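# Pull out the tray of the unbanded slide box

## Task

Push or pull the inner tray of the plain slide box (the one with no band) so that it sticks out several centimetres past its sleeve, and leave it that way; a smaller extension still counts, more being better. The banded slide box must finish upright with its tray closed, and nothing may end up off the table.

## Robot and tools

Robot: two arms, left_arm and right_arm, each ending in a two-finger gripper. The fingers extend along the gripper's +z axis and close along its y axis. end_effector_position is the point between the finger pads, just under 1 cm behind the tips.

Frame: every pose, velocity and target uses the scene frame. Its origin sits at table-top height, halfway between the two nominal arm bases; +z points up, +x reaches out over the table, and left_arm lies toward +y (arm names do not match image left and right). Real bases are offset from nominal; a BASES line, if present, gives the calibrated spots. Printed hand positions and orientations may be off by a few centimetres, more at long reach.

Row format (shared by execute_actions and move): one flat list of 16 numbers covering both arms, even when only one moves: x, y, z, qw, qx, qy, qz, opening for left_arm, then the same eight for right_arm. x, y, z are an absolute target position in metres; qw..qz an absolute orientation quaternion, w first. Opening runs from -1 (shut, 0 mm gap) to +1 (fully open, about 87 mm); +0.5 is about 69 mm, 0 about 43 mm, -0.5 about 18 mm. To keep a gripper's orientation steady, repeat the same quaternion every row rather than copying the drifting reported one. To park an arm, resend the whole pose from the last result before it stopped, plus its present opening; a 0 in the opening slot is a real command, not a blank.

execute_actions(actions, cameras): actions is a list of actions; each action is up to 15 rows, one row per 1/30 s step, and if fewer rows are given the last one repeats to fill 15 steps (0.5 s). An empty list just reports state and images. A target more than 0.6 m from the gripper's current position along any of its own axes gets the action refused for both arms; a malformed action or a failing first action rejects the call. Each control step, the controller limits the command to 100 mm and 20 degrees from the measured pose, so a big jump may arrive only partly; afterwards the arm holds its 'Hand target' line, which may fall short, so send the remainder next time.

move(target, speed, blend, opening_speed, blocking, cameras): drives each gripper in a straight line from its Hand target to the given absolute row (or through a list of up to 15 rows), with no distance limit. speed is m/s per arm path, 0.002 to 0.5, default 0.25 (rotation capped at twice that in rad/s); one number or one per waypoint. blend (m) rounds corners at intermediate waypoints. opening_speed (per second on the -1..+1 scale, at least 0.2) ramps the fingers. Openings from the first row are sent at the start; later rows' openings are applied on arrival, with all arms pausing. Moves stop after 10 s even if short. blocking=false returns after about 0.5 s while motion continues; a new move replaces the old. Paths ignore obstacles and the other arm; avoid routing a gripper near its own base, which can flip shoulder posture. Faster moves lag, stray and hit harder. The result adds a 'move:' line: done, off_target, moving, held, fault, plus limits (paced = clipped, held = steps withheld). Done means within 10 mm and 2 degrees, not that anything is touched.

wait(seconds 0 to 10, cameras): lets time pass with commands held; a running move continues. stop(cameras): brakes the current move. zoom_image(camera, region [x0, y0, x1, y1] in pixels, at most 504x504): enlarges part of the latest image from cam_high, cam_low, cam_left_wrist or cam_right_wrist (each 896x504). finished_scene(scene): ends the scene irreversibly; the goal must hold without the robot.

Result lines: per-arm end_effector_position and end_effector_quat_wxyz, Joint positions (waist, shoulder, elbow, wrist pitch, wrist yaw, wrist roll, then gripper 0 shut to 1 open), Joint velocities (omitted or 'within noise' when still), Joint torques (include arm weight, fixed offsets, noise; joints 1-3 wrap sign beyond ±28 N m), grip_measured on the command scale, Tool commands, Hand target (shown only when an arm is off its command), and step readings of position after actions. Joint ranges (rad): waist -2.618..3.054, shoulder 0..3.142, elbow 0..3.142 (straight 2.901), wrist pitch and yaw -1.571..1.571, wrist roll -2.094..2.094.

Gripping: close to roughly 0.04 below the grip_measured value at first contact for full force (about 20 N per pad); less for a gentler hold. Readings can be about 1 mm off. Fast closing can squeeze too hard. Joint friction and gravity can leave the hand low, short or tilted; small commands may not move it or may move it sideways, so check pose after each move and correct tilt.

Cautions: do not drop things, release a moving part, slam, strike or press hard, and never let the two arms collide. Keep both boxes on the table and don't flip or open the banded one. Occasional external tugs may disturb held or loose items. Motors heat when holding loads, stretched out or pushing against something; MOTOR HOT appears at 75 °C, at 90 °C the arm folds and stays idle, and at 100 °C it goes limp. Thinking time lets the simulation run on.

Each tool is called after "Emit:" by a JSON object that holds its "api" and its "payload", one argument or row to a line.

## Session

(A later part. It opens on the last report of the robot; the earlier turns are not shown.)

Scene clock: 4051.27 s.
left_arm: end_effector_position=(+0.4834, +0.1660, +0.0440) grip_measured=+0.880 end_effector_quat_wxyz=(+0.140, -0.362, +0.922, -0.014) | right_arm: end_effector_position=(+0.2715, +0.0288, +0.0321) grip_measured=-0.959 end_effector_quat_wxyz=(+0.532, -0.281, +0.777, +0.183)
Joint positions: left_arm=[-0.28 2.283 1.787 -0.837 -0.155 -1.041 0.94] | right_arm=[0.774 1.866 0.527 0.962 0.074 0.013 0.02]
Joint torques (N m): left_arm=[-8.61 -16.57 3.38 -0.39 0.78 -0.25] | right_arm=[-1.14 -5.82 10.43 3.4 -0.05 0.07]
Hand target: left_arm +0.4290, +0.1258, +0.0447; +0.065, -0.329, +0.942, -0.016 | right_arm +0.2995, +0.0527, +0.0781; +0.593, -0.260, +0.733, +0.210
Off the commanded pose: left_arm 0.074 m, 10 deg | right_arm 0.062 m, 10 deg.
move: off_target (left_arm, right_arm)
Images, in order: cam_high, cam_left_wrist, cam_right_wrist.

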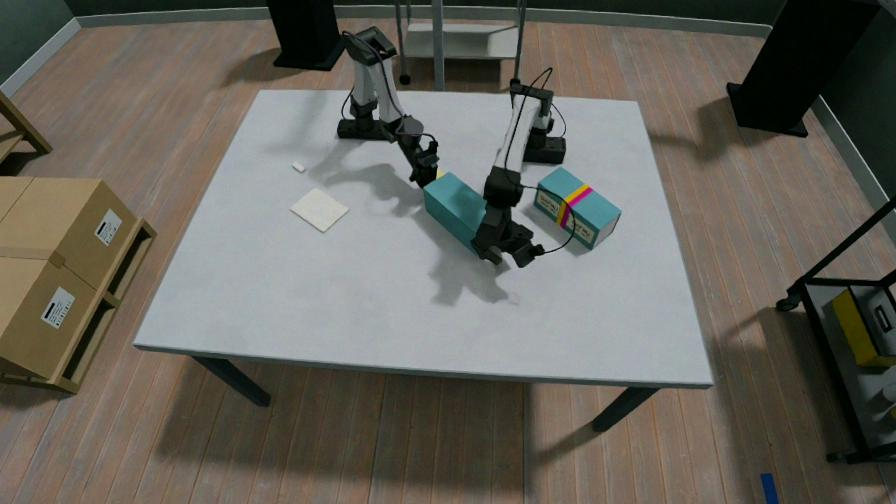

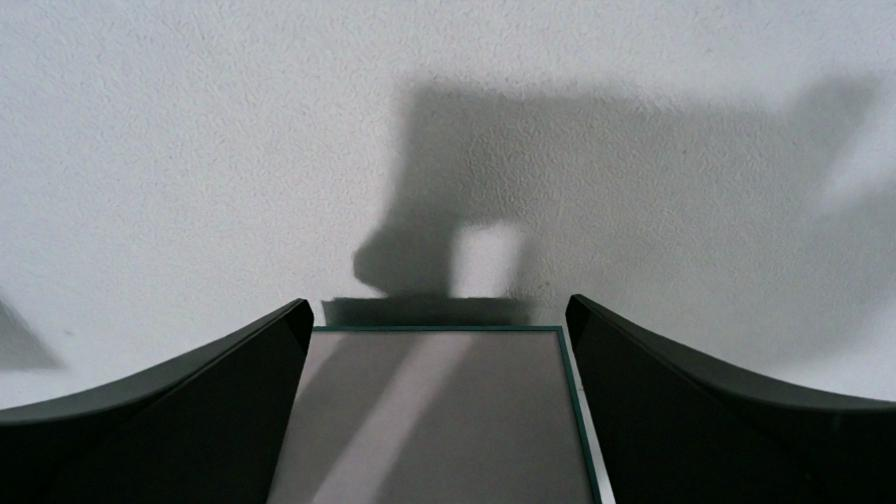

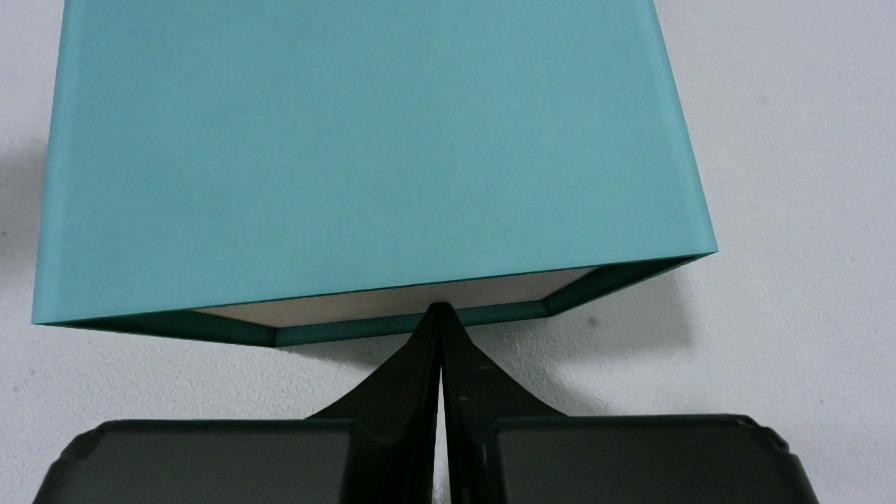

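Emit:
{"api": "move", "payload": {
  "target": [0.42,0.112,0.015,0.0629,-0.3267,0.9427,-0.0198,0.88,0.315,0.066,0.105,0.5932,-0.2594,0.7325,0.2101,-1],
  "speed": 0.04,
  "cameras": ["cam_left_wrist","cam_right_wrist","cam_high"]
}}

Emit:
{"api": "zoom_image", "payload": {
  "camera": "cam_high",
  "region": [400, 150, 550, 280]
}}

Scene clock: 4066.07 s.
left_arm: end_effector_position=(+0.4849, +0.1645, +0.0283) grip_measured=+0.880 end_effector_quat_wxyz=(+0.155, -0.368, +0.916, -0.017) | right_arm: end_effector_position=(+0.2687, +0.0219, +0.0317) grip_measured=-0.959 end_effector_quat_wxyz=(+0.494, -0.290, +0.804, +0.163)
Joint positions: left_arm=[-0.288 2.283 1.718 -0.743 -0.174 -1.061 0.94] | right_arm=[0.769 1.791 0.576 0.735 0.078 0.013 0.02]
Joint torques (N m): left_arm=[-10.03 -13.91 2.97 -0.31 0.84 -0.24] | right_arm=[-0.88 -8.73 11.78 3.97 -0.11 0.05]
Heat: left arm: 52 °C; right arm: 48 °C.
Hand target: left_arm +0.4235, +0.1198, +0.0164; +0.066, -0.330, +0.942, -0.015 | right_arm +0.3043, +0.0560, +0.1103; +0.592, -0.260, +0.734, +0.209
Off the commanded pose: left_arm 0.085 m, 12 deg | right_arm 0.097 m, 15 deg.
move: off_target (left_arm, right_arm)
Images, in order: cam_high, cam_left_wrist, cam_right_wrist.

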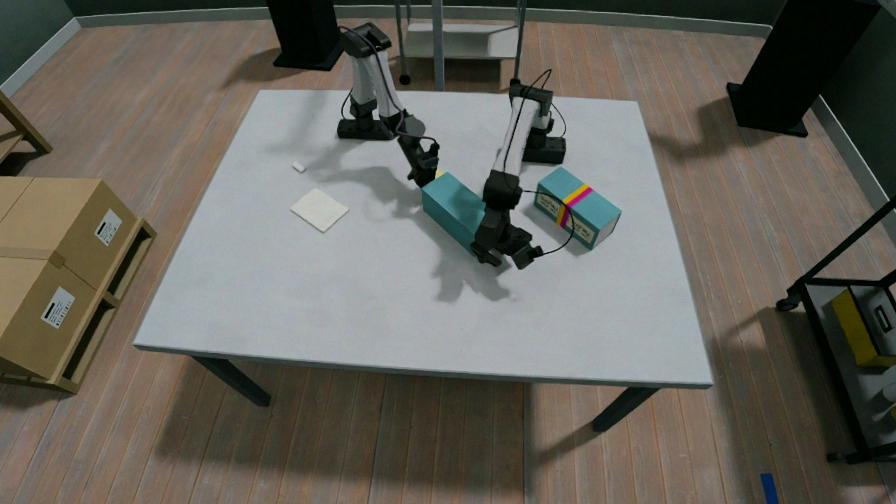

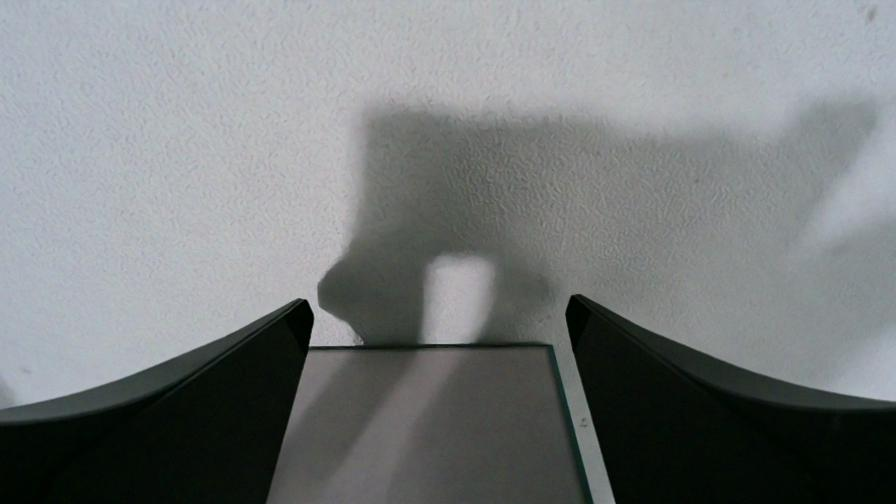

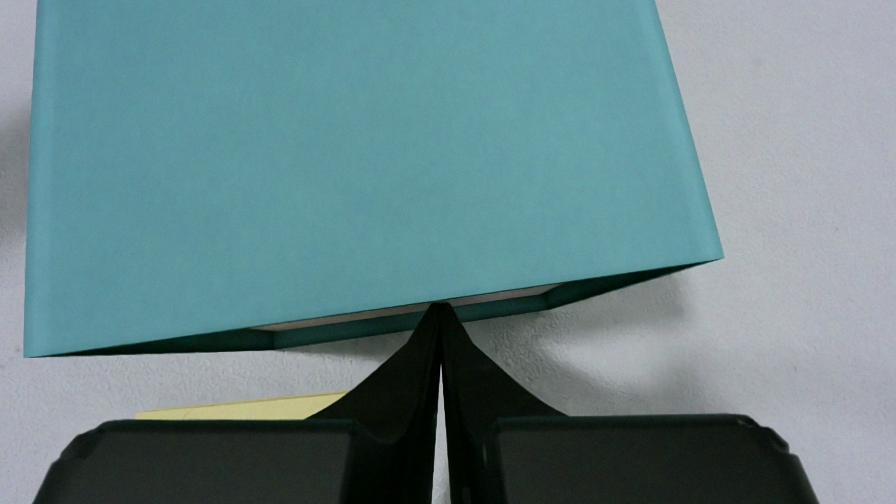

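Scaled by 3.360 from the camera's 896x504 image, which has a finer 1280x720 frame.

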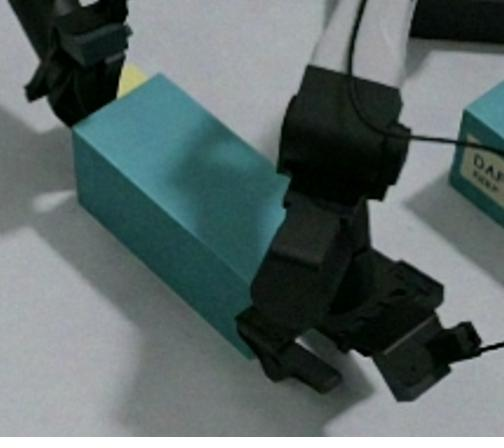

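Emit:
{"api": "move", "payload": {
  "target": [
    [0.475,0.163,0.035,0.0629,-0.3267,0.9427,-0.0198,0.88,0.272,0.028,0.065,0.5932,-0.2594,0.7325,0.2101,-1],
    [0.472,0.170,0.035,0.0629,-0.3267,0.9427,-0.0198,0.88,0.262,0.022,0.065,0.5932,-0.2594,0.7325,0.2101,-1]
  ],
  "speed": 0.04,
  "cameras": ["cam_left_wrist","cam_right_wrist"]
}}

Scene clock: 4098.73 s.
left_arm: end_effector_position=(+0.4803, +0.1659, +0.0431) grip_measured=+0.880 end_effector_quat_wxyz=(+0.084, -0.328, +0.941, -0.030) | right_arm: end_effector_position=(+0.2641, +0.0213, +0.0591) grip_measured=-0.959 end_effector_quat_wxyz=(+0.586, -0.263, +0.738, +0.205)
Joint positions: left_arm=[-0.246 2.354 1.908 -0.953 -0.048 -0.945 0.94] | right_arm=[0.775 1.83 0.413 1.186 0.078 0.012 0.02]
Joint torques (N m): left_arm=[0.84 -12.7 7.15 0.23 0.08 0.03] | right_arm=[-0.18 -6.84 2.48 2.56 0.01 0.1]
Hand target: left_arm +0.4720, +0.1700, +0.0352; +0.063, -0.327, +0.943, -0.020 | right_arm +0.2620, +0.0220, +0.0649; +0.593, -0.260, +0.733, +0.210
Off the commanded pose: left_arm 0.012 m, 3 deg | right_arm 0.006 m, 1 deg.
move: off_target (left_arm)
Images, in order: cam_left_wrist, cam_right_wrist.

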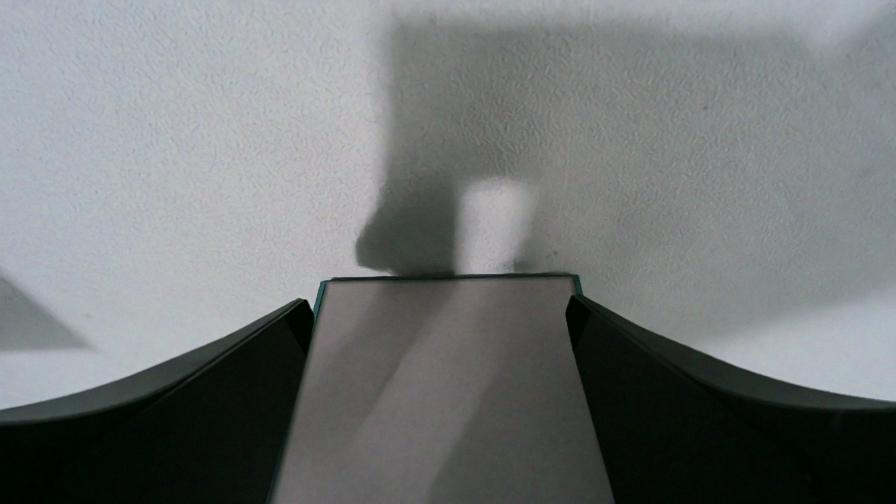

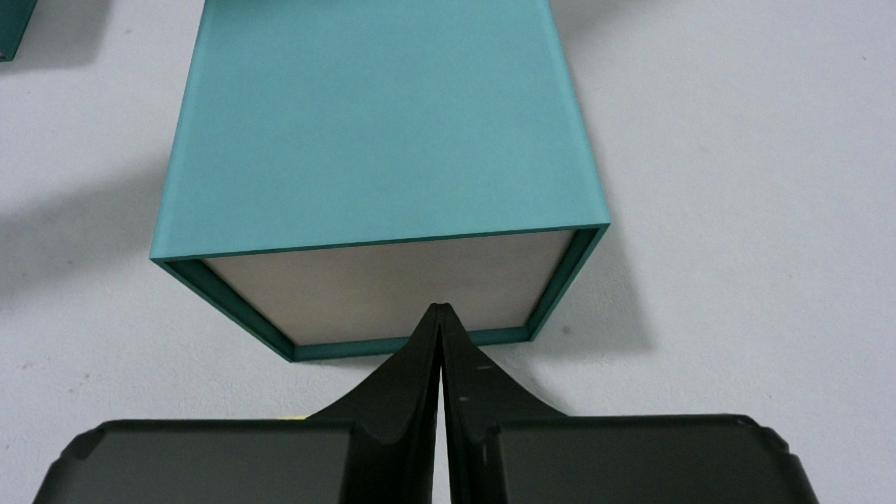

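Emit:
{"api": "move", "payload": {
  "target": [
    [0.492,0.184,0.05,0.0629,-0.3267,0.9427,-0.0198,0.88,0.255,0.018,0.08,0.5932,-0.2594,0.7325,0.2101,-1],
    [0.488,0.182,0.16,0.0629,-0.3267,0.9427,-0.0198,0.88,0.255,0.018,0.08,0.5932,-0.2594,0.7325,0.2101,-1],
    [0.455,0.150,0.155,0.0629,-0.3267,0.9427,-0.0198,-0.1,0.255,0.018,0.08,0.5932,-0.2594,0.7325,0.2101,-1]
  ],
  "speed": 0.12,
  "cameras": ["cam_left_wrist","cam_high"]
}}

Scene clock: 4152.43 s.
left_arm: end_effector_position=(+0.4586, +0.1469, +0.1401) grip_measured=-0.100 end_effector_quat_wxyz=(+0.055, -0.322, +0.945, -0.015) | right_arm: end_effector_position=(+0.2584, +0.0204, +0.0789) grip_measured=-0.959 end_effector_quat_wxyz=(+0.594, -0.263, +0.730, +0.211)
Joint positions: left_arm=[-0.295 2.359 2.305 -1.412 -0.042 -0.98 0.45] | right_arm=[0.783 1.729 0.395 1.127 0.078 0.013 0.02]
Joint torques (N m): left_arm=[0.31 -18.24 5.35 0.35 0 -0.07] | right_arm=[-0.2 -6.99 2.76 2.25 0.09 0.11]
Hand target: left_arm +0.4550, +0.1499, +0.1545; +0.063, -0.327, +0.943, -0.020 | right_arm +0.2551, +0.0181, +0.0800; +0.593, -0.260, +0.732, +0.210
Off the commanded pose: left_arm 0.016 m, 1 deg | right_arm 0.004 m, 0 deg.
move: off_target (left_arm); target 3's new opening was sent with left_arm's hand 0.016 m and 1 deg from that target
Images, in order: cam_high, cam_left_wrist.

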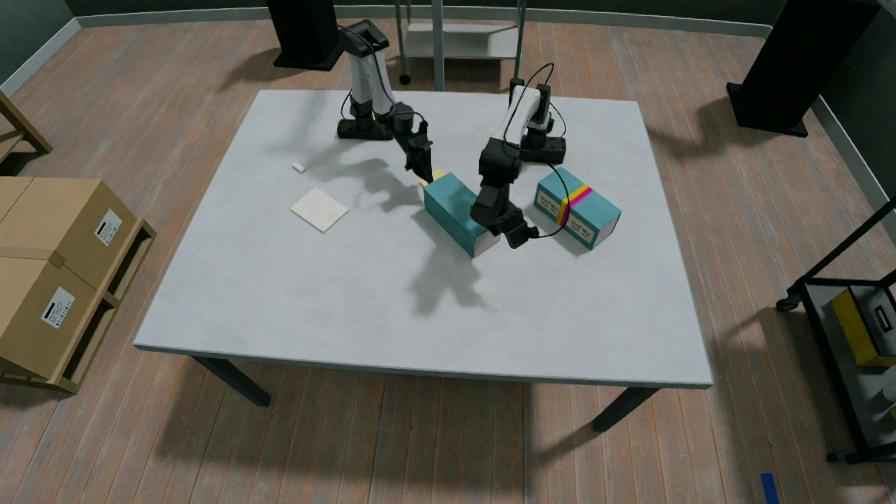

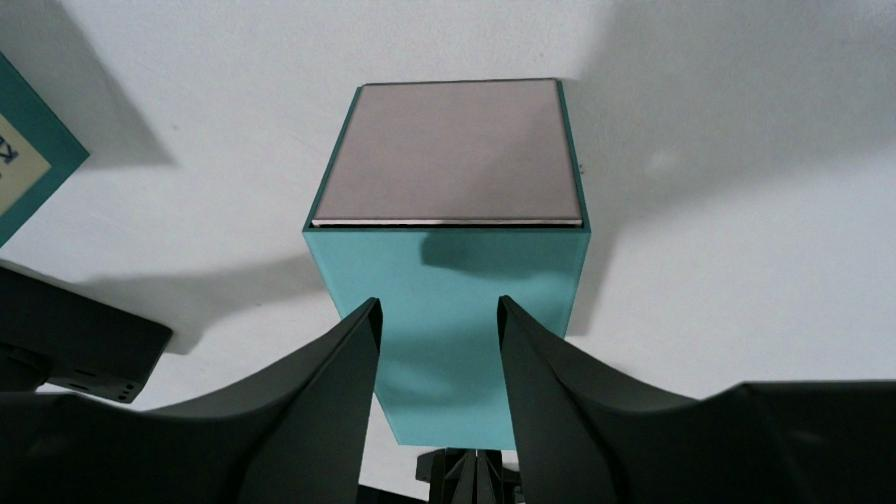

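Emit:
{"api": "move", "payload": {
  "target": [0.455,0.150,0.118,0.0629,-0.3267,0.9427,-0.0198,-0.1,0.255,0.018,0.08,0.5932,-0.2594,0.7325,0.2101,-1],
  "speed": 0.04,
  "cameras": ["cam_left_wrist"]
}}

Scene clock: 4161.70 s.
left_arm: end_effector_position=(+0.4557, +0.1480, +0.1183) grip_measured=-0.100 end_effector_quat_wxyz=(+0.059, -0.322, +0.945, -0.019) | right_arm: end_effector_position=(+0.2584, +0.0204, +0.0789) grip_measured=-0.959 end_effector_quat_wxyz=(+0.594, -0.263, +0.730, +0.211)
Joint positions: left_arm=[-0.295 2.306 2.126 -1.274 -0.042 -0.982 0.45] | right_arm=[0.783 1.729 0.395 1.127 0.078 0.013 0.02]
Joint torques (N m): left_arm=[0.32 -15.56 4.12 0.56 -0.05 -0.08] | right_arm=[-0.2 -6.99 2.77 2.25 0.09 0.11]
Hand target: left_arm +0.4550, +0.1500, +0.1180; +0.063, -0.327, +0.943, -0.020 | right_arm +0.2551, +0.0181, +0.0800; +0.593, -0.260, +0.732, +0.210
Off the commanded pose: left_arm 0.002 m, 1 deg | right_arm 0.004 m, 0 deg.
move: done
Images, in order: cam_left_wrist.

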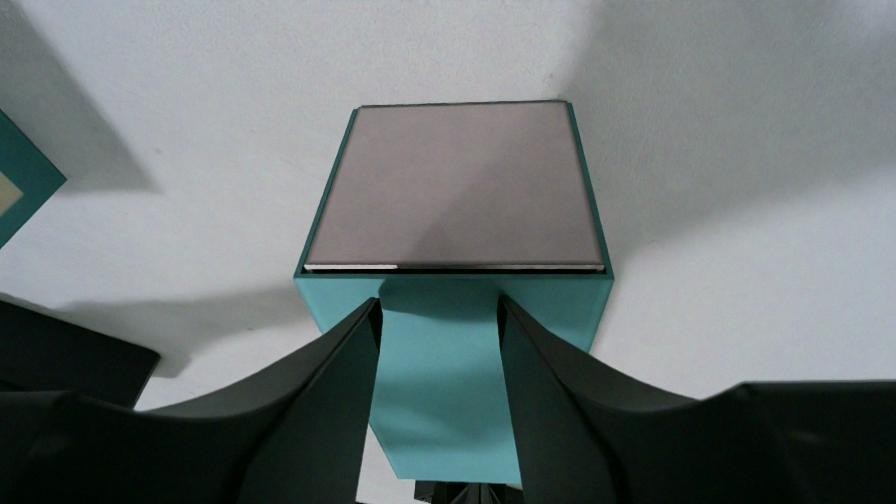

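Emit:
{"api": "zoom_image", "payload": {
  "camera": "cam_left_wrist",
  "region": [280, 230, 460, 330]
}}

Scaled by 2.800 from the camera's 896x504 image, which has a finer 1280x720 frame.

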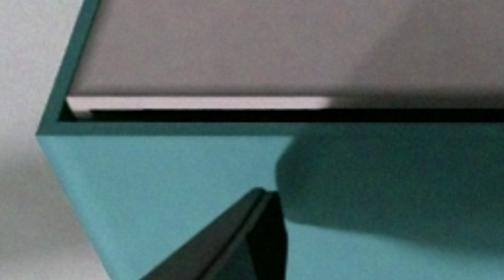

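Emit:
{"api": "move", "payload": {
  "target": [0.455,0.150,0.105,0.0629,-0.3267,0.9427,-0.0198,-0.1,0.255,0.018,0.08,0.5932,-0.2594,0.7325,0.2101,-1],
  "speed": 0.03,
  "cameras": ["cam_left_wrist"]
}}

Scene clock: 4210.23 s.
left_arm: end_effector_position=(+0.4557, +0.1480, +0.1180) grip_measured=-0.100 end_effector_quat_wxyz=(+0.067, -0.322, +0.944, -0.025) | right_arm: end_effector_position=(+0.2584, +0.0204, +0.0789) grip_measured=-0.959 end_effector_quat_wxyz=(+0.594, -0.263, +0.730, +0.211)
Joint positions: left_arm=[-0.295 2.279 2.079 -1.234 -0.042 -0.982 0.45] | right_arm=[0.783 1.729 0.395 1.127 0.078 0.013 0.02]
Joint torques (N m): left_arm=[0.38 -12.83 3.43 0.73 -0.09 -0.11] | right_arm=[-0.2 -6.97 2.78 2.25 0.09 0.11]
Hand target: left_arm +0.4548, +0.1501, +0.1052; +0.063, -0.327, +0.943, -0.019 | right_arm +0.2551, +0.0181, +0.0800; +0.593, -0.260, +0.732, +0.210
Off the commanded pose: left_arm 0.013 m, 1 deg | right_arm 0.004 m, 0 deg.
move: off_target (left_arm)
Images, in order: cam_left_wrist.

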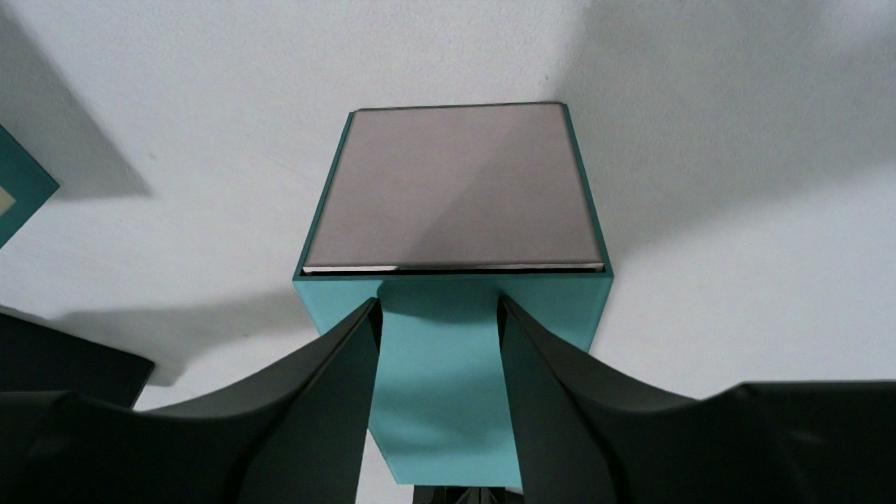

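Emit:
{"api": "move", "payload": {
  "target": [
    [0.455,0.150,0.135,0.0629,-0.3267,0.9427,-0.0198,-0.1,0.255,0.018,0.08,0.5932,-0.2594,0.7325,0.2101,-1],
    [0.474,0.165,0.135,0.0629,-0.3267,0.9427,-0.0198,-0.1,0.255,0.018,0.08,0.5932,-0.2594,0.7325,0.2101,-1],
    [0.474,0.165,0.114,0.0629,-0.3267,0.9427,-0.0198,-0.1,0.255,0.018,0.08,0.5932,-0.2594,0.7325,0.2101,-1]
  ],
  "speed": 0.05,
  "cameras": ["cam_left_wrist"]
}}

Emit:
{"api": "zoom_image", "payload": {
  "camera": "cam_left_wrist",
  "region": [280, 260, 620, 400]
}}

Scene clock: 4223.20 s.
left_arm: end_effector_position=(+0.4797, +0.1617, +0.1282) grip_measured=-0.100 end_effector_quat_wxyz=(+0.082, -0.328, +0.941, -0.033) | right_arm: end_effector_position=(+0.2584, +0.0204, +0.0789) grip_measured=-0.959 end_effector_quat_wxyz=(+0.594, -0.263, +0.730, +0.211)
Joint positions: left_arm=[-0.253 2.339 2.221 -1.281 -0.042 -0.951 0.45] | right_arm=[0.783 1.729 0.395 1.127 0.078 0.013 0.02]
Joint torques (N m): left_arm=[0.47 -12.1 5.22 0.46 0.05 0.02] | right_arm=[-0.18 -6.98 2.76 2.25 0.09 0.12]
Hand target: left_arm +0.4738, +0.1650, +0.1144; +0.063, -0.327, +0.943, -0.020 | right_arm +0.2551, +0.0181, +0.0800; +0.593, -0.260, +0.732, +0.210
Off the commanded pose: left_arm 0.016 m, 3 deg | right_arm 0.004 m, 0 deg.
move: off_target (left_arm)
Images, in order: cam_left_wrist.

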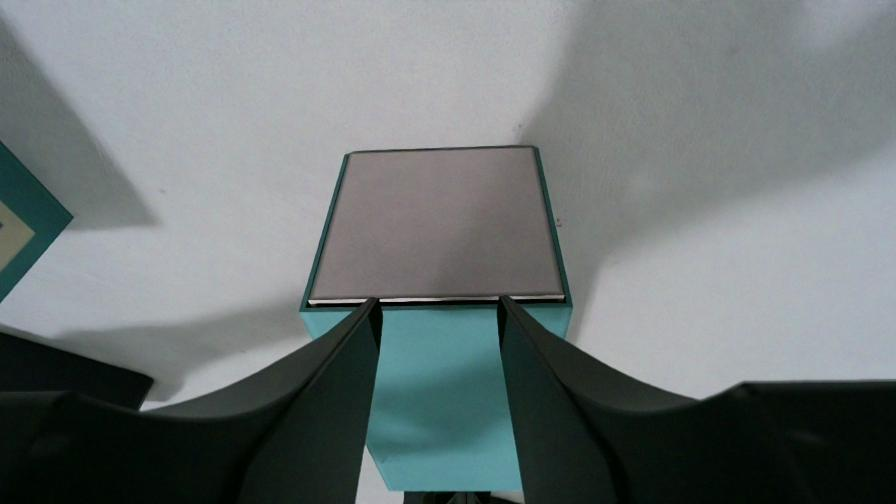

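Scaled by 1.482 from the camera's 896x504 image, which has a finer 1280x720 frame.

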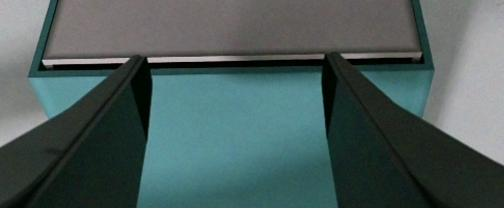

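Emit:
{"api": "move", "payload": {
  "target": [
    [0.478,0.169,0.125,0.0629,-0.3267,0.9427,-0.0198,-0.1,0.255,0.018,0.08,0.5932,-0.2594,0.7325,0.2101,-1],
    [0.478,0.169,0.110,0.0629,-0.3267,0.9427,-0.0198,-0.1,0.255,0.018,0.08,0.5932,-0.2594,0.7325,0.2101,-1]
  ],
  "speed": 0.04,
  "cameras": ["cam_left_wrist"]
}}

Emit:
{"api": "zoom_image", "payload": {
  "camera": "cam_left_wrist",
  "region": [280, 260, 620, 400]
}}

Scene clock: 4235.70 s.
left_arm: end_effector_position=(+0.4836, +0.1643, +0.1274) grip_measured=-0.100 end_effector_quat_wxyz=(+0.085, -0.326, +0.941, -0.034) | right_arm: end_effector_position=(+0.2584, +0.0204, +0.0789) grip_measured=-0.959 end_effector_quat_wxyz=(+0.594, -0.263, +0.730, +0.211)
Joint positions: left_arm=[-0.246 2.347 2.23 -1.275 -0.042 -0.941 0.45] | right_arm=[0.783 1.729 0.395 1.127 0.078 0.013 0.02]
Joint torques (N m): left_arm=[0.84 -11.71 5.39 0.5 0 0.08] | right_arm=[-0.2 -6.98 2.77 2.25 0.08 0.11]
Heat: left arm: 47 °C; right arm: 46 °C.
Hand target: left_arm +0.4776, +0.1691, +0.1104; +0.063, -0.327, +0.943, -0.020 | right_arm +0.2551, +0.0181, +0.0800; +0.593, -0.260, +0.732, +0.210
Off the commanded pose: left_arm 0.019 m, 3 deg | right_arm 0.004 m, 0 deg.
move: off_target (left_arm)
Images, in order: cam_left_wrist.

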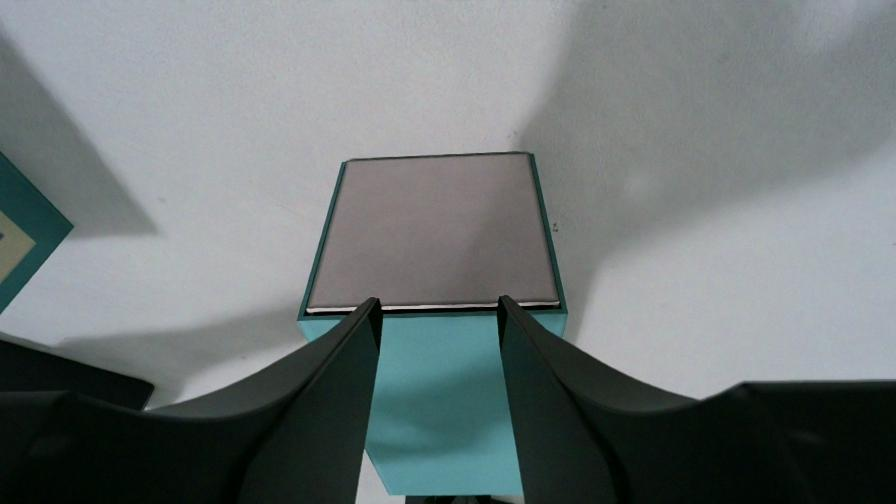

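Scaled by 1.482 from the camera's 896x504 image, which has a finer 1280x720 frame.

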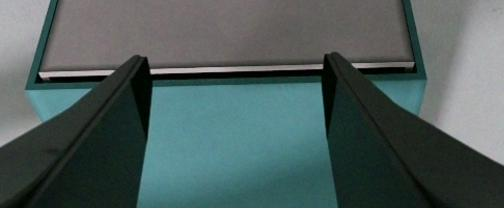

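Emit:
{"api": "move", "payload": {
  "target": [0.479,0.170,0.098,0.0629,-0.3267,0.9427,-0.0198,-0.1,0.255,0.018,0.08,0.5932,-0.2594,0.7325,0.2101,-1],
  "speed": 0.03,
  "cameras": ["cam_left_wrist"]
}}

Emit:
{"api": "zoom_image", "payload": {
  "camera": "cam_left_wrist",
  "region": [280, 260, 620, 400]
}}

Scene clock: 4245.03 s.
left_arm: end_effector_position=(+0.4848, +0.1640, +0.1156) grip_measured=-0.100 end_effector_quat_wxyz=(+0.086, -0.325, +0.941, -0.034) | right_arm: end_effector_position=(+0.2584, +0.0204, +0.0789) grip_measured=-0.959 end_effector_quat_wxyz=(+0.594, -0.263, +0.730, +0.211)
Joint positions: left_arm=[-0.246 2.347 2.183 -1.228 -0.042 -0.939 0.45] | right_arm=[0.783 1.729 0.395 1.127 0.078 0.013 0.02]
Joint torques (N m): left_arm=[1.02 -11.62 5.59 0.43 0.07 -0.02] | right_arm=[-0.18 -6.98 2.77 2.25 0.09 0.11]
Hand target: left_arm +0.4787, +0.1700, +0.0984; +0.063, -0.327, +0.943, -0.020 | right_arm +0.2551, +0.0181, +0.0800; +0.593, -0.260, +0.732, +0.210
Off the commanded pose: left_arm 0.020 m, 3 deg | right_arm 0.004 m, 0 deg.
move: off_target (left_arm)
Images, in order: cam_left_wrist.

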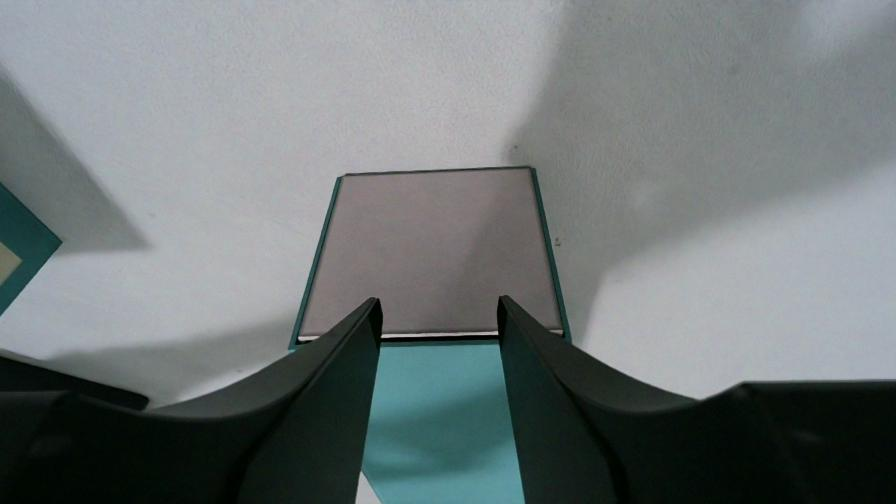

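Scaled by 1.482 from the camera's 896x504 image, which has a finer 1280x720 frame.

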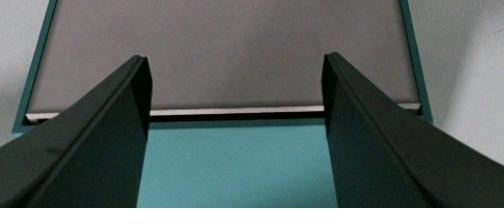

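Emit:
{"api": "move", "payload": {
  "target": [0.464,0.158,0.099,0.0629,-0.3267,0.9427,-0.0198,-0.1,0.255,0.018,0.08,0.5932,-0.2594,0.7325,0.2101,-1],
  "speed": 0.03,
  "cameras": ["cam_left_wrist"]
}}

Emit:
{"api": "zoom_image", "payload": {
  "camera": "cam_left_wrist",
  "region": [280, 260, 620, 400]
}}

Scene clock: 4256.17 s.
left_arm: end_effector_position=(+0.4725, +0.1622, +0.0915) grip_measured=-0.100 end_effector_quat_wxyz=(+0.065, -0.329, +0.942, -0.020) | right_arm: end_effector_position=(+0.2584, +0.0204, +0.0789) grip_measured=-0.959 end_effector_quat_wxyz=(+0.594, -0.263, +0.730, +0.211)
Joint positions: left_arm=[-0.256 2.347 2.09 -1.184 -0.043 -0.958 0.45] | right_arm=[0.783 1.729 0.395 1.127 0.078 0.013 0.02]
Joint torques (N m): left_arm=[-1.35 -16.79 5.12 0.27 -0.01 -0.11] | right_arm=[-0.2 -6.98 2.76 2.25 0.09 0.11]
Hand target: left_arm +0.4642, +0.1581, +0.0987; +0.063, -0.327, +0.943, -0.020 | right_arm +0.2551, +0.0181, +0.0800; +0.593, -0.260, +0.732, +0.210
Off the commanded pose: left_arm 0.012 m, 0 deg | right_arm 0.004 m, 0 deg.
move: off_target (left_arm)
Images, in order: cam_left_wrist.

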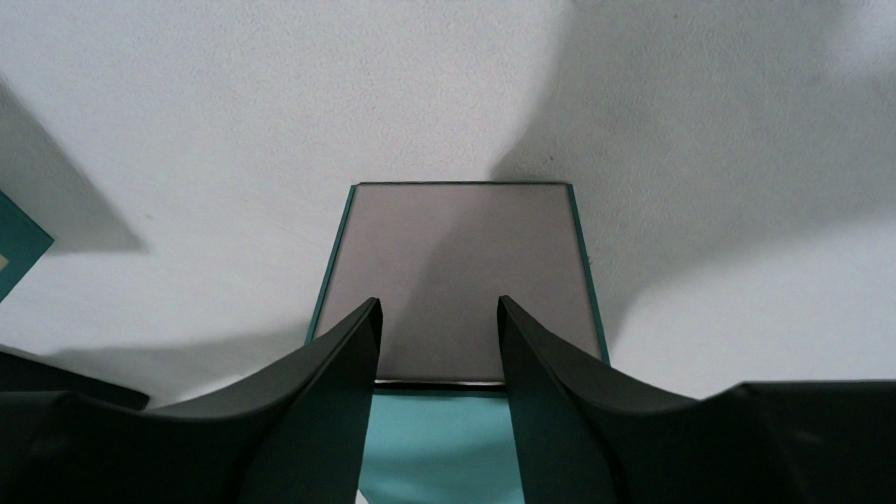

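Scaled by 1.482 from the camera's 896x504 image, which has a finer 1280x720 frame.

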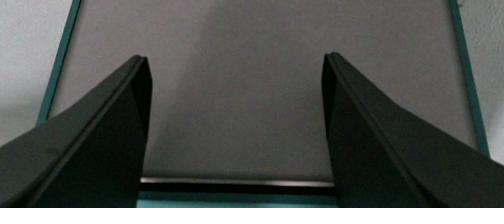

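Emit:
{"api": "move", "payload": {
  "target": [0.468,0.160,0.124,0.0629,-0.3267,0.9427,-0.0198,-0.1,0.255,0.018,0.08,0.5932,-0.2594,0.7325,0.2101,-1],
  "speed": 0.03,
  "cameras": ["cam_left_wrist"]
}}

Scene clock: 4267.83 s.
left_arm: end_effector_position=(+0.4701, +0.1627, +0.1143) grip_measured=-0.100 end_effector_quat_wxyz=(+0.062, -0.330, +0.942, -0.018) | right_arm: end_effector_position=(+0.2584, +0.0204, +0.0789) grip_measured=-0.959 end_effector_quat_wxyz=(+0.594, -0.263, +0.730, +0.211)
Joint positions: left_arm=[-0.256 2.347 2.181 -1.282 -0.043 -0.959 0.45] | right_arm=[0.783 1.729 0.395 1.127 0.078 0.013 0.02]
Joint torques (N m): left_arm=[-0.64 -15.02 9.07 0.15 0.02 -0.08] | right_arm=[-0.18 -6.98 2.77 2.25 0.09 0.11]
Hand target: left_arm +0.4679, +0.1599, +0.1238; +0.063, -0.327, +0.943, -0.020 | right_arm +0.2551, +0.0181, +0.0800; +0.593, -0.260, +0.732, +0.210
Off the commanded pose: left_arm 0.010 m, 0 deg | right_arm 0.004 m, 0 deg.
move: done
Images, in order: cam_left_wrist.

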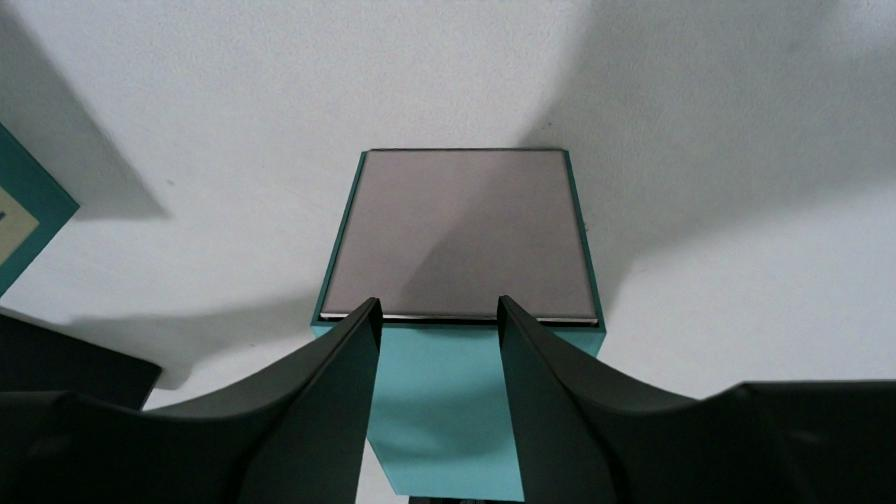

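Emit:
{"api": "move", "payload": {
  "target": [0.458,0.152,0.128,0.0629,-0.3267,0.9427,-0.0198,-0.1,0.255,0.018,0.08,0.5932,-0.2594,0.7325,0.2101,-1],
  "speed": 0.03,
  "cameras": ["cam_left_wrist"]
}}

Emit:
{"api": "zoom_image", "payload": {
  "camera": "cam_left_wrist",
  "region": [280, 260, 620, 400]
}}

Scene clock: 4277.20 s.
left_arm: end_effector_position=(+0.4681, +0.1562, +0.1143) grip_measured=-0.100 end_effector_quat_wxyz=(+0.063, -0.330, +0.942, -0.018) | right_arm: end_effector_position=(+0.2584, +0.0204, +0.0789) grip_measured=-0.959 end_effector_quat_wxyz=(+0.594, -0.263, +0.730, +0.211)
Joint positions: left_arm=[-0.272 2.347 2.181 -1.283 -0.046 -0.974 0.45] | right_arm=[0.783 1.729 0.395 1.127 0.078 0.013 0.02]
Joint torques (N m): left_arm=[-1.22 -18.15 4.85 0.22 -0.02 -0.15] | right_arm=[-0.2 -6.99 2.77 2.25 0.09 0.11]
Hand target: left_arm +0.4582, +0.1522, +0.1275; +0.063, -0.327, +0.943, -0.020 | right_arm +0.2551, +0.0181, +0.0800; +0.593, -0.260, +0.732, +0.210
Off the commanded pose: left_arm 0.018 m, 0 deg | right_arm 0.004 m, 0 deg.
move: off_target (left_arm)
Images, in order: cam_left_wrist.

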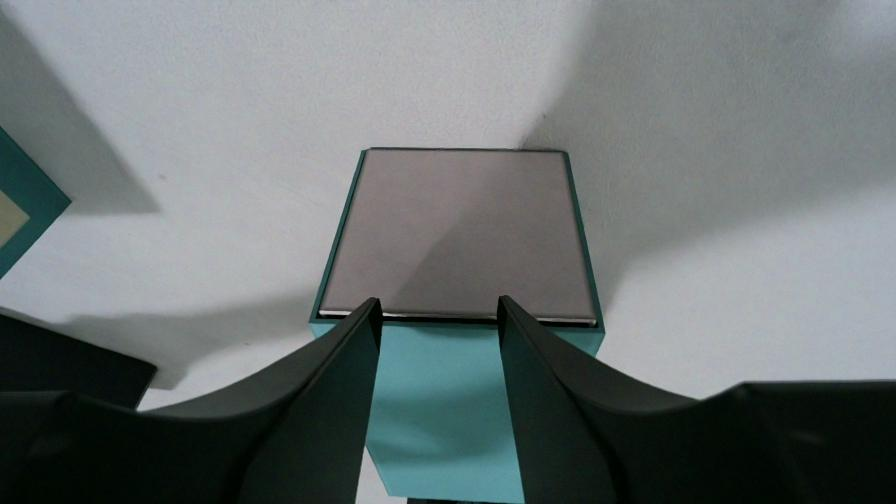

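Scaled by 1.482 from the camera's 896x504 image, which has a finer 1280x720 frame.

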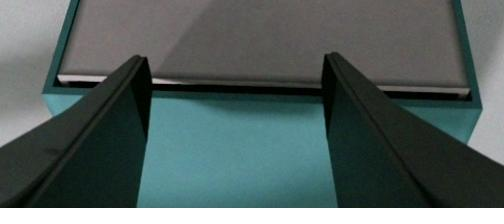

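Emit:
{"api": "move", "payload": {
  "target": [0.452,0.150,0.128,0.0629,-0.3267,0.9427,-0.0198,-0.1,0.282,0.038,0.085,0.5932,-0.2594,0.7325,0.2101,-1],
  "speed": 0.04,
  "cameras": ["cam_left_wrist","cam_right_wrist"]
}}

Emit:
{"api": "zoom_image", "payload": {
  "camera": "cam_left_wrist",
  "region": [280, 260, 620, 400]
}}

Scene clock: 4287.90 s.
left_arm: end_effector_position=(+0.4744, +0.1604, +0.1167) grip_measured=-0.100 end_effector_quat_wxyz=(+0.088, -0.335, +0.938, -0.014) | right_arm: end_effector_position=(+0.2705, +0.0294, +0.0737) grip_measured=-0.959 end_effector_quat_wxyz=(+0.581, -0.266, +0.741, +0.204)
Joint positions: left_arm=[-0.272 2.321 2.148 -1.24 -0.083 -0.984 0.45] | right_arm=[0.778 1.765 0.472 1.049 0.078 0.013 0.02]
Joint torques (N m): left_arm=[-2.07 -17.94 4.63 0.04 0.32 -0.1] | right_arm=[-1.16 -4.96 7.58 2.37 -0.06 0.08]
Hand target: left_arm +0.4530, +0.1505, +0.1275; +0.063, -0.327, +0.943, -0.019 | right_arm +0.2813, +0.0374, +0.0855; +0.593, -0.260, +0.732, +0.210
Off the commanded pose: left_arm 0.027 m, 3 deg | right_arm 0.018 m, 2 deg.
move: off_target (left_arm, right_arm)
Images, in order: cam_left_wrist, cam_right_wrist.

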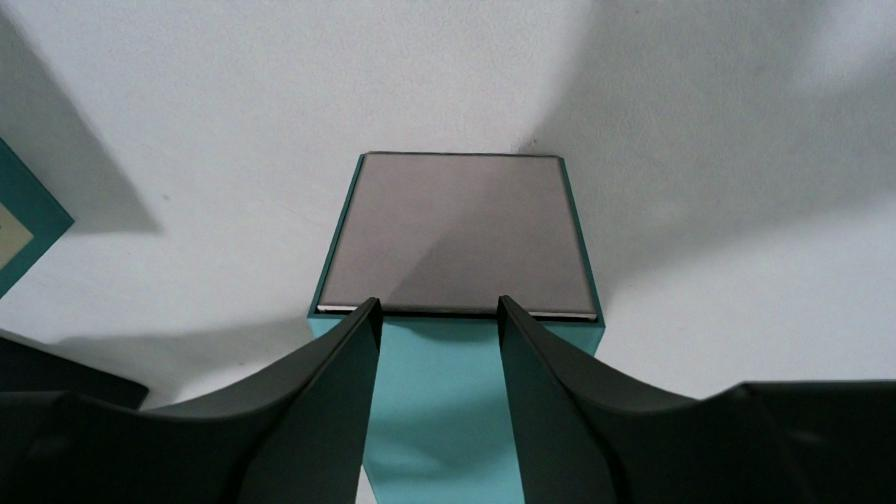

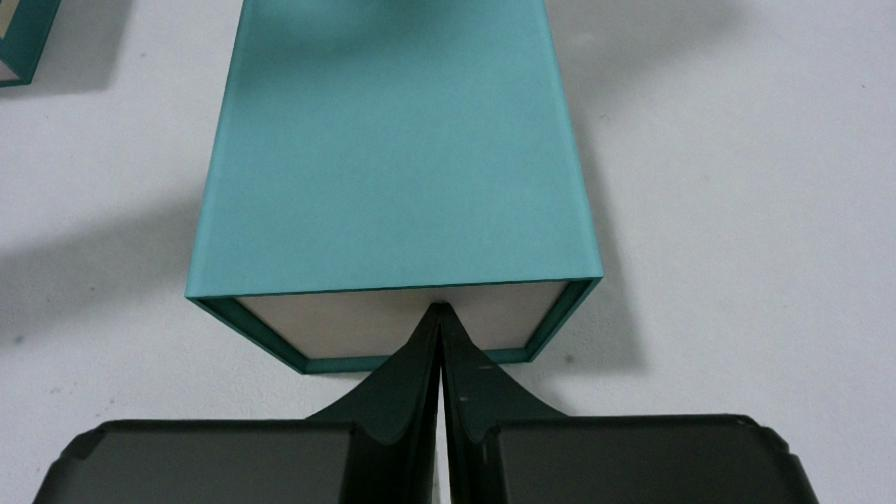

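Scaled by 1.482 from the camera's 896x504 image, which has a finer 1280x720 frame.

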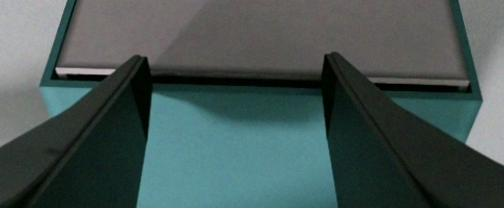

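Emit:
{"api": "move", "payload": {
  "target": [0.425,0.132,0.118,0.0629,-0.3267,0.9427,-0.0198,-0.1,0.30,0.052,0.10,0.5932,-0.2594,0.7325,0.2101,-1],
  "speed": 0.04,
  "cameras": ["cam_left_wrist","cam_right_wrist"]
}}

Emit:
{"api": "zoom_image", "payload": {
  "camera": "cam_left_wrist",
  "region": [280, 260, 620, 400]
}}

Scene clock: 4296.33 s.
left_arm: end_effector_position=(+0.4729, +0.1639, +0.1188) grip_measured=-0.100 end_effector_quat_wxyz=(+0.137, -0.352, +0.926, -0.007) | right_arm: end_effector_position=(+0.2824, +0.0364, +0.0740) grip_measured=-0.959 end_effector_quat_wxyz=(+0.563, -0.270, +0.757, +0.194)
Joint positions: left_arm=[-0.294 2.215 1.976 -1.107 -0.162 -1.035 0.45] | right_arm=[0.771 1.765 0.562 0.908 0.078 0.013 0.02]
Joint torques (N m): left_arm=[-5.27 -15.53 3.66 -0.25 0.81 -0.14] | right_arm=[-1.16 -5.74 9.09 2.74 -0.12 0.05]
Heat: left arm: 52 °C; right arm: 45 °C.
Hand target: left_arm +0.4281, +0.1349, +0.1189; +0.064, -0.329, +0.942, -0.017 | right_arm +0.2980, +0.0502, +0.1011; +0.593, -0.260, +0.732, +0.210
Off the commanded pose: left_arm 0.058 m, 9 deg | right_arm 0.035 m, 5 deg.
move: off_target (left_arm, right_arm)
Images, in order: cam_left_wrist, cam_right_wrist.

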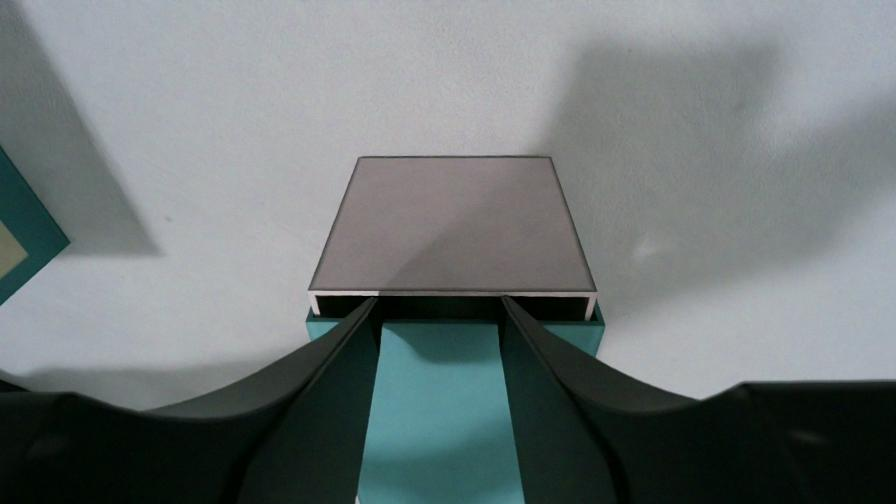

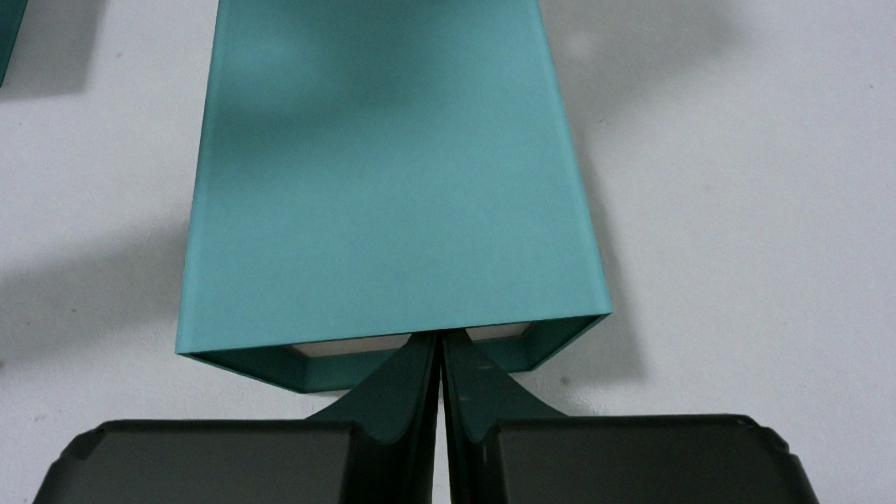

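Scaled by 1.482 from the camera's 896x504 image, which has a finer 1280x720 frame.

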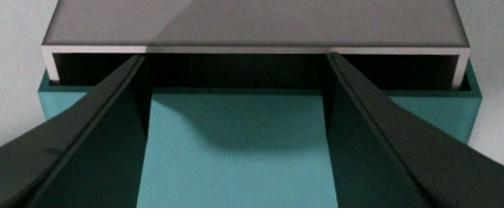

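Emit:
{"api": "move", "payload": {
  "target": [0.42,0.129,0.115,0.0629,-0.3267,0.9427,-0.0198,-0.1,0.325,0.073,0.10,0.6067,-0.2654,0.7211,0.2069,-1],
  "speed": 0.04,
  "cameras": ["cam_left_wrist","cam_right_wrist"]
}}

Scene clock: 4313.30 s.
left_arm: end_effector_position=(+0.4770, +0.1689, +0.1198) grip_measured=-0.100 end_effector_quat_wxyz=(+0.157, -0.361, +0.919, -0.002) | right_arm: end_effector_position=(+0.2962, +0.0454, +0.0574) grip_measured=-0.959 end_effector_quat_wxyz=(+0.551, -0.281, +0.765, +0.180)
Joint positions: left_arm=[-0.294 2.196 1.946 -1.073 -0.199 -1.049 0.45] | right_arm=[0.767 1.859 0.641 0.884 0.078 -0.009 0.02]
Joint torques (N m): left_arm=[-6.05 -15.54 3.48 -0.4 1.16 -0.07] | right_arm=[-0.9 -6.16 10.86 3.29 -0.13 0]
Hand target: left_arm +0.4240, +0.1333, +0.1171; +0.066, -0.330, +0.941, -0.016 | right_arm +0.3196, +0.0681, +0.1024; +0.606, -0.266, +0.721, +0.206
Off the commanded pose: left_arm 0.070 m, 12 deg | right_arm 0.058 m, 9 deg.
move: off_target (left_arm, right_arm)
Images, in order: cam_left_wrist, cam_right_wrist.

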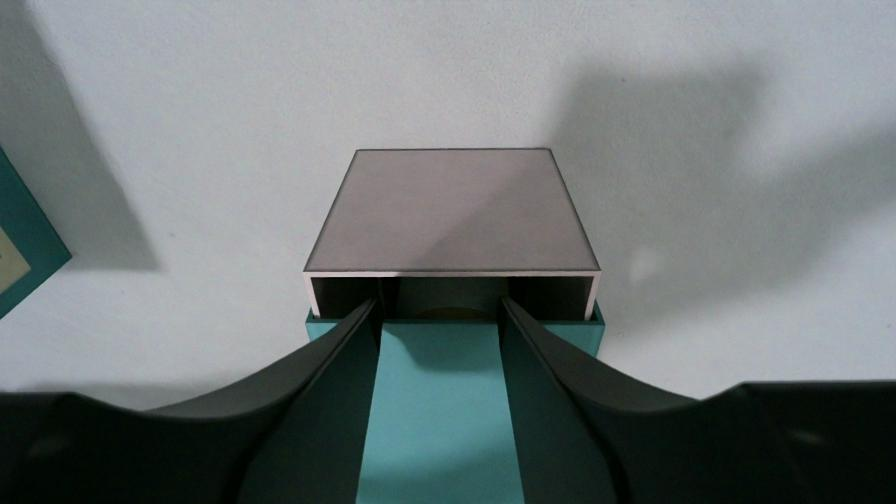

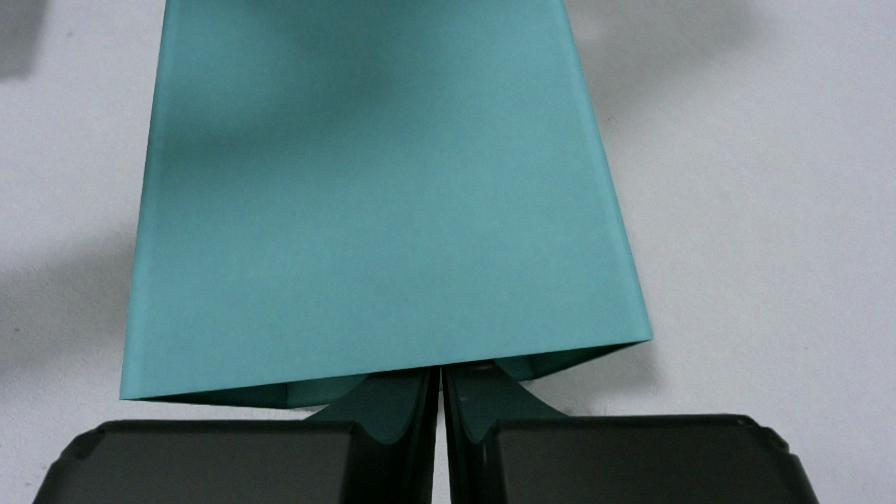

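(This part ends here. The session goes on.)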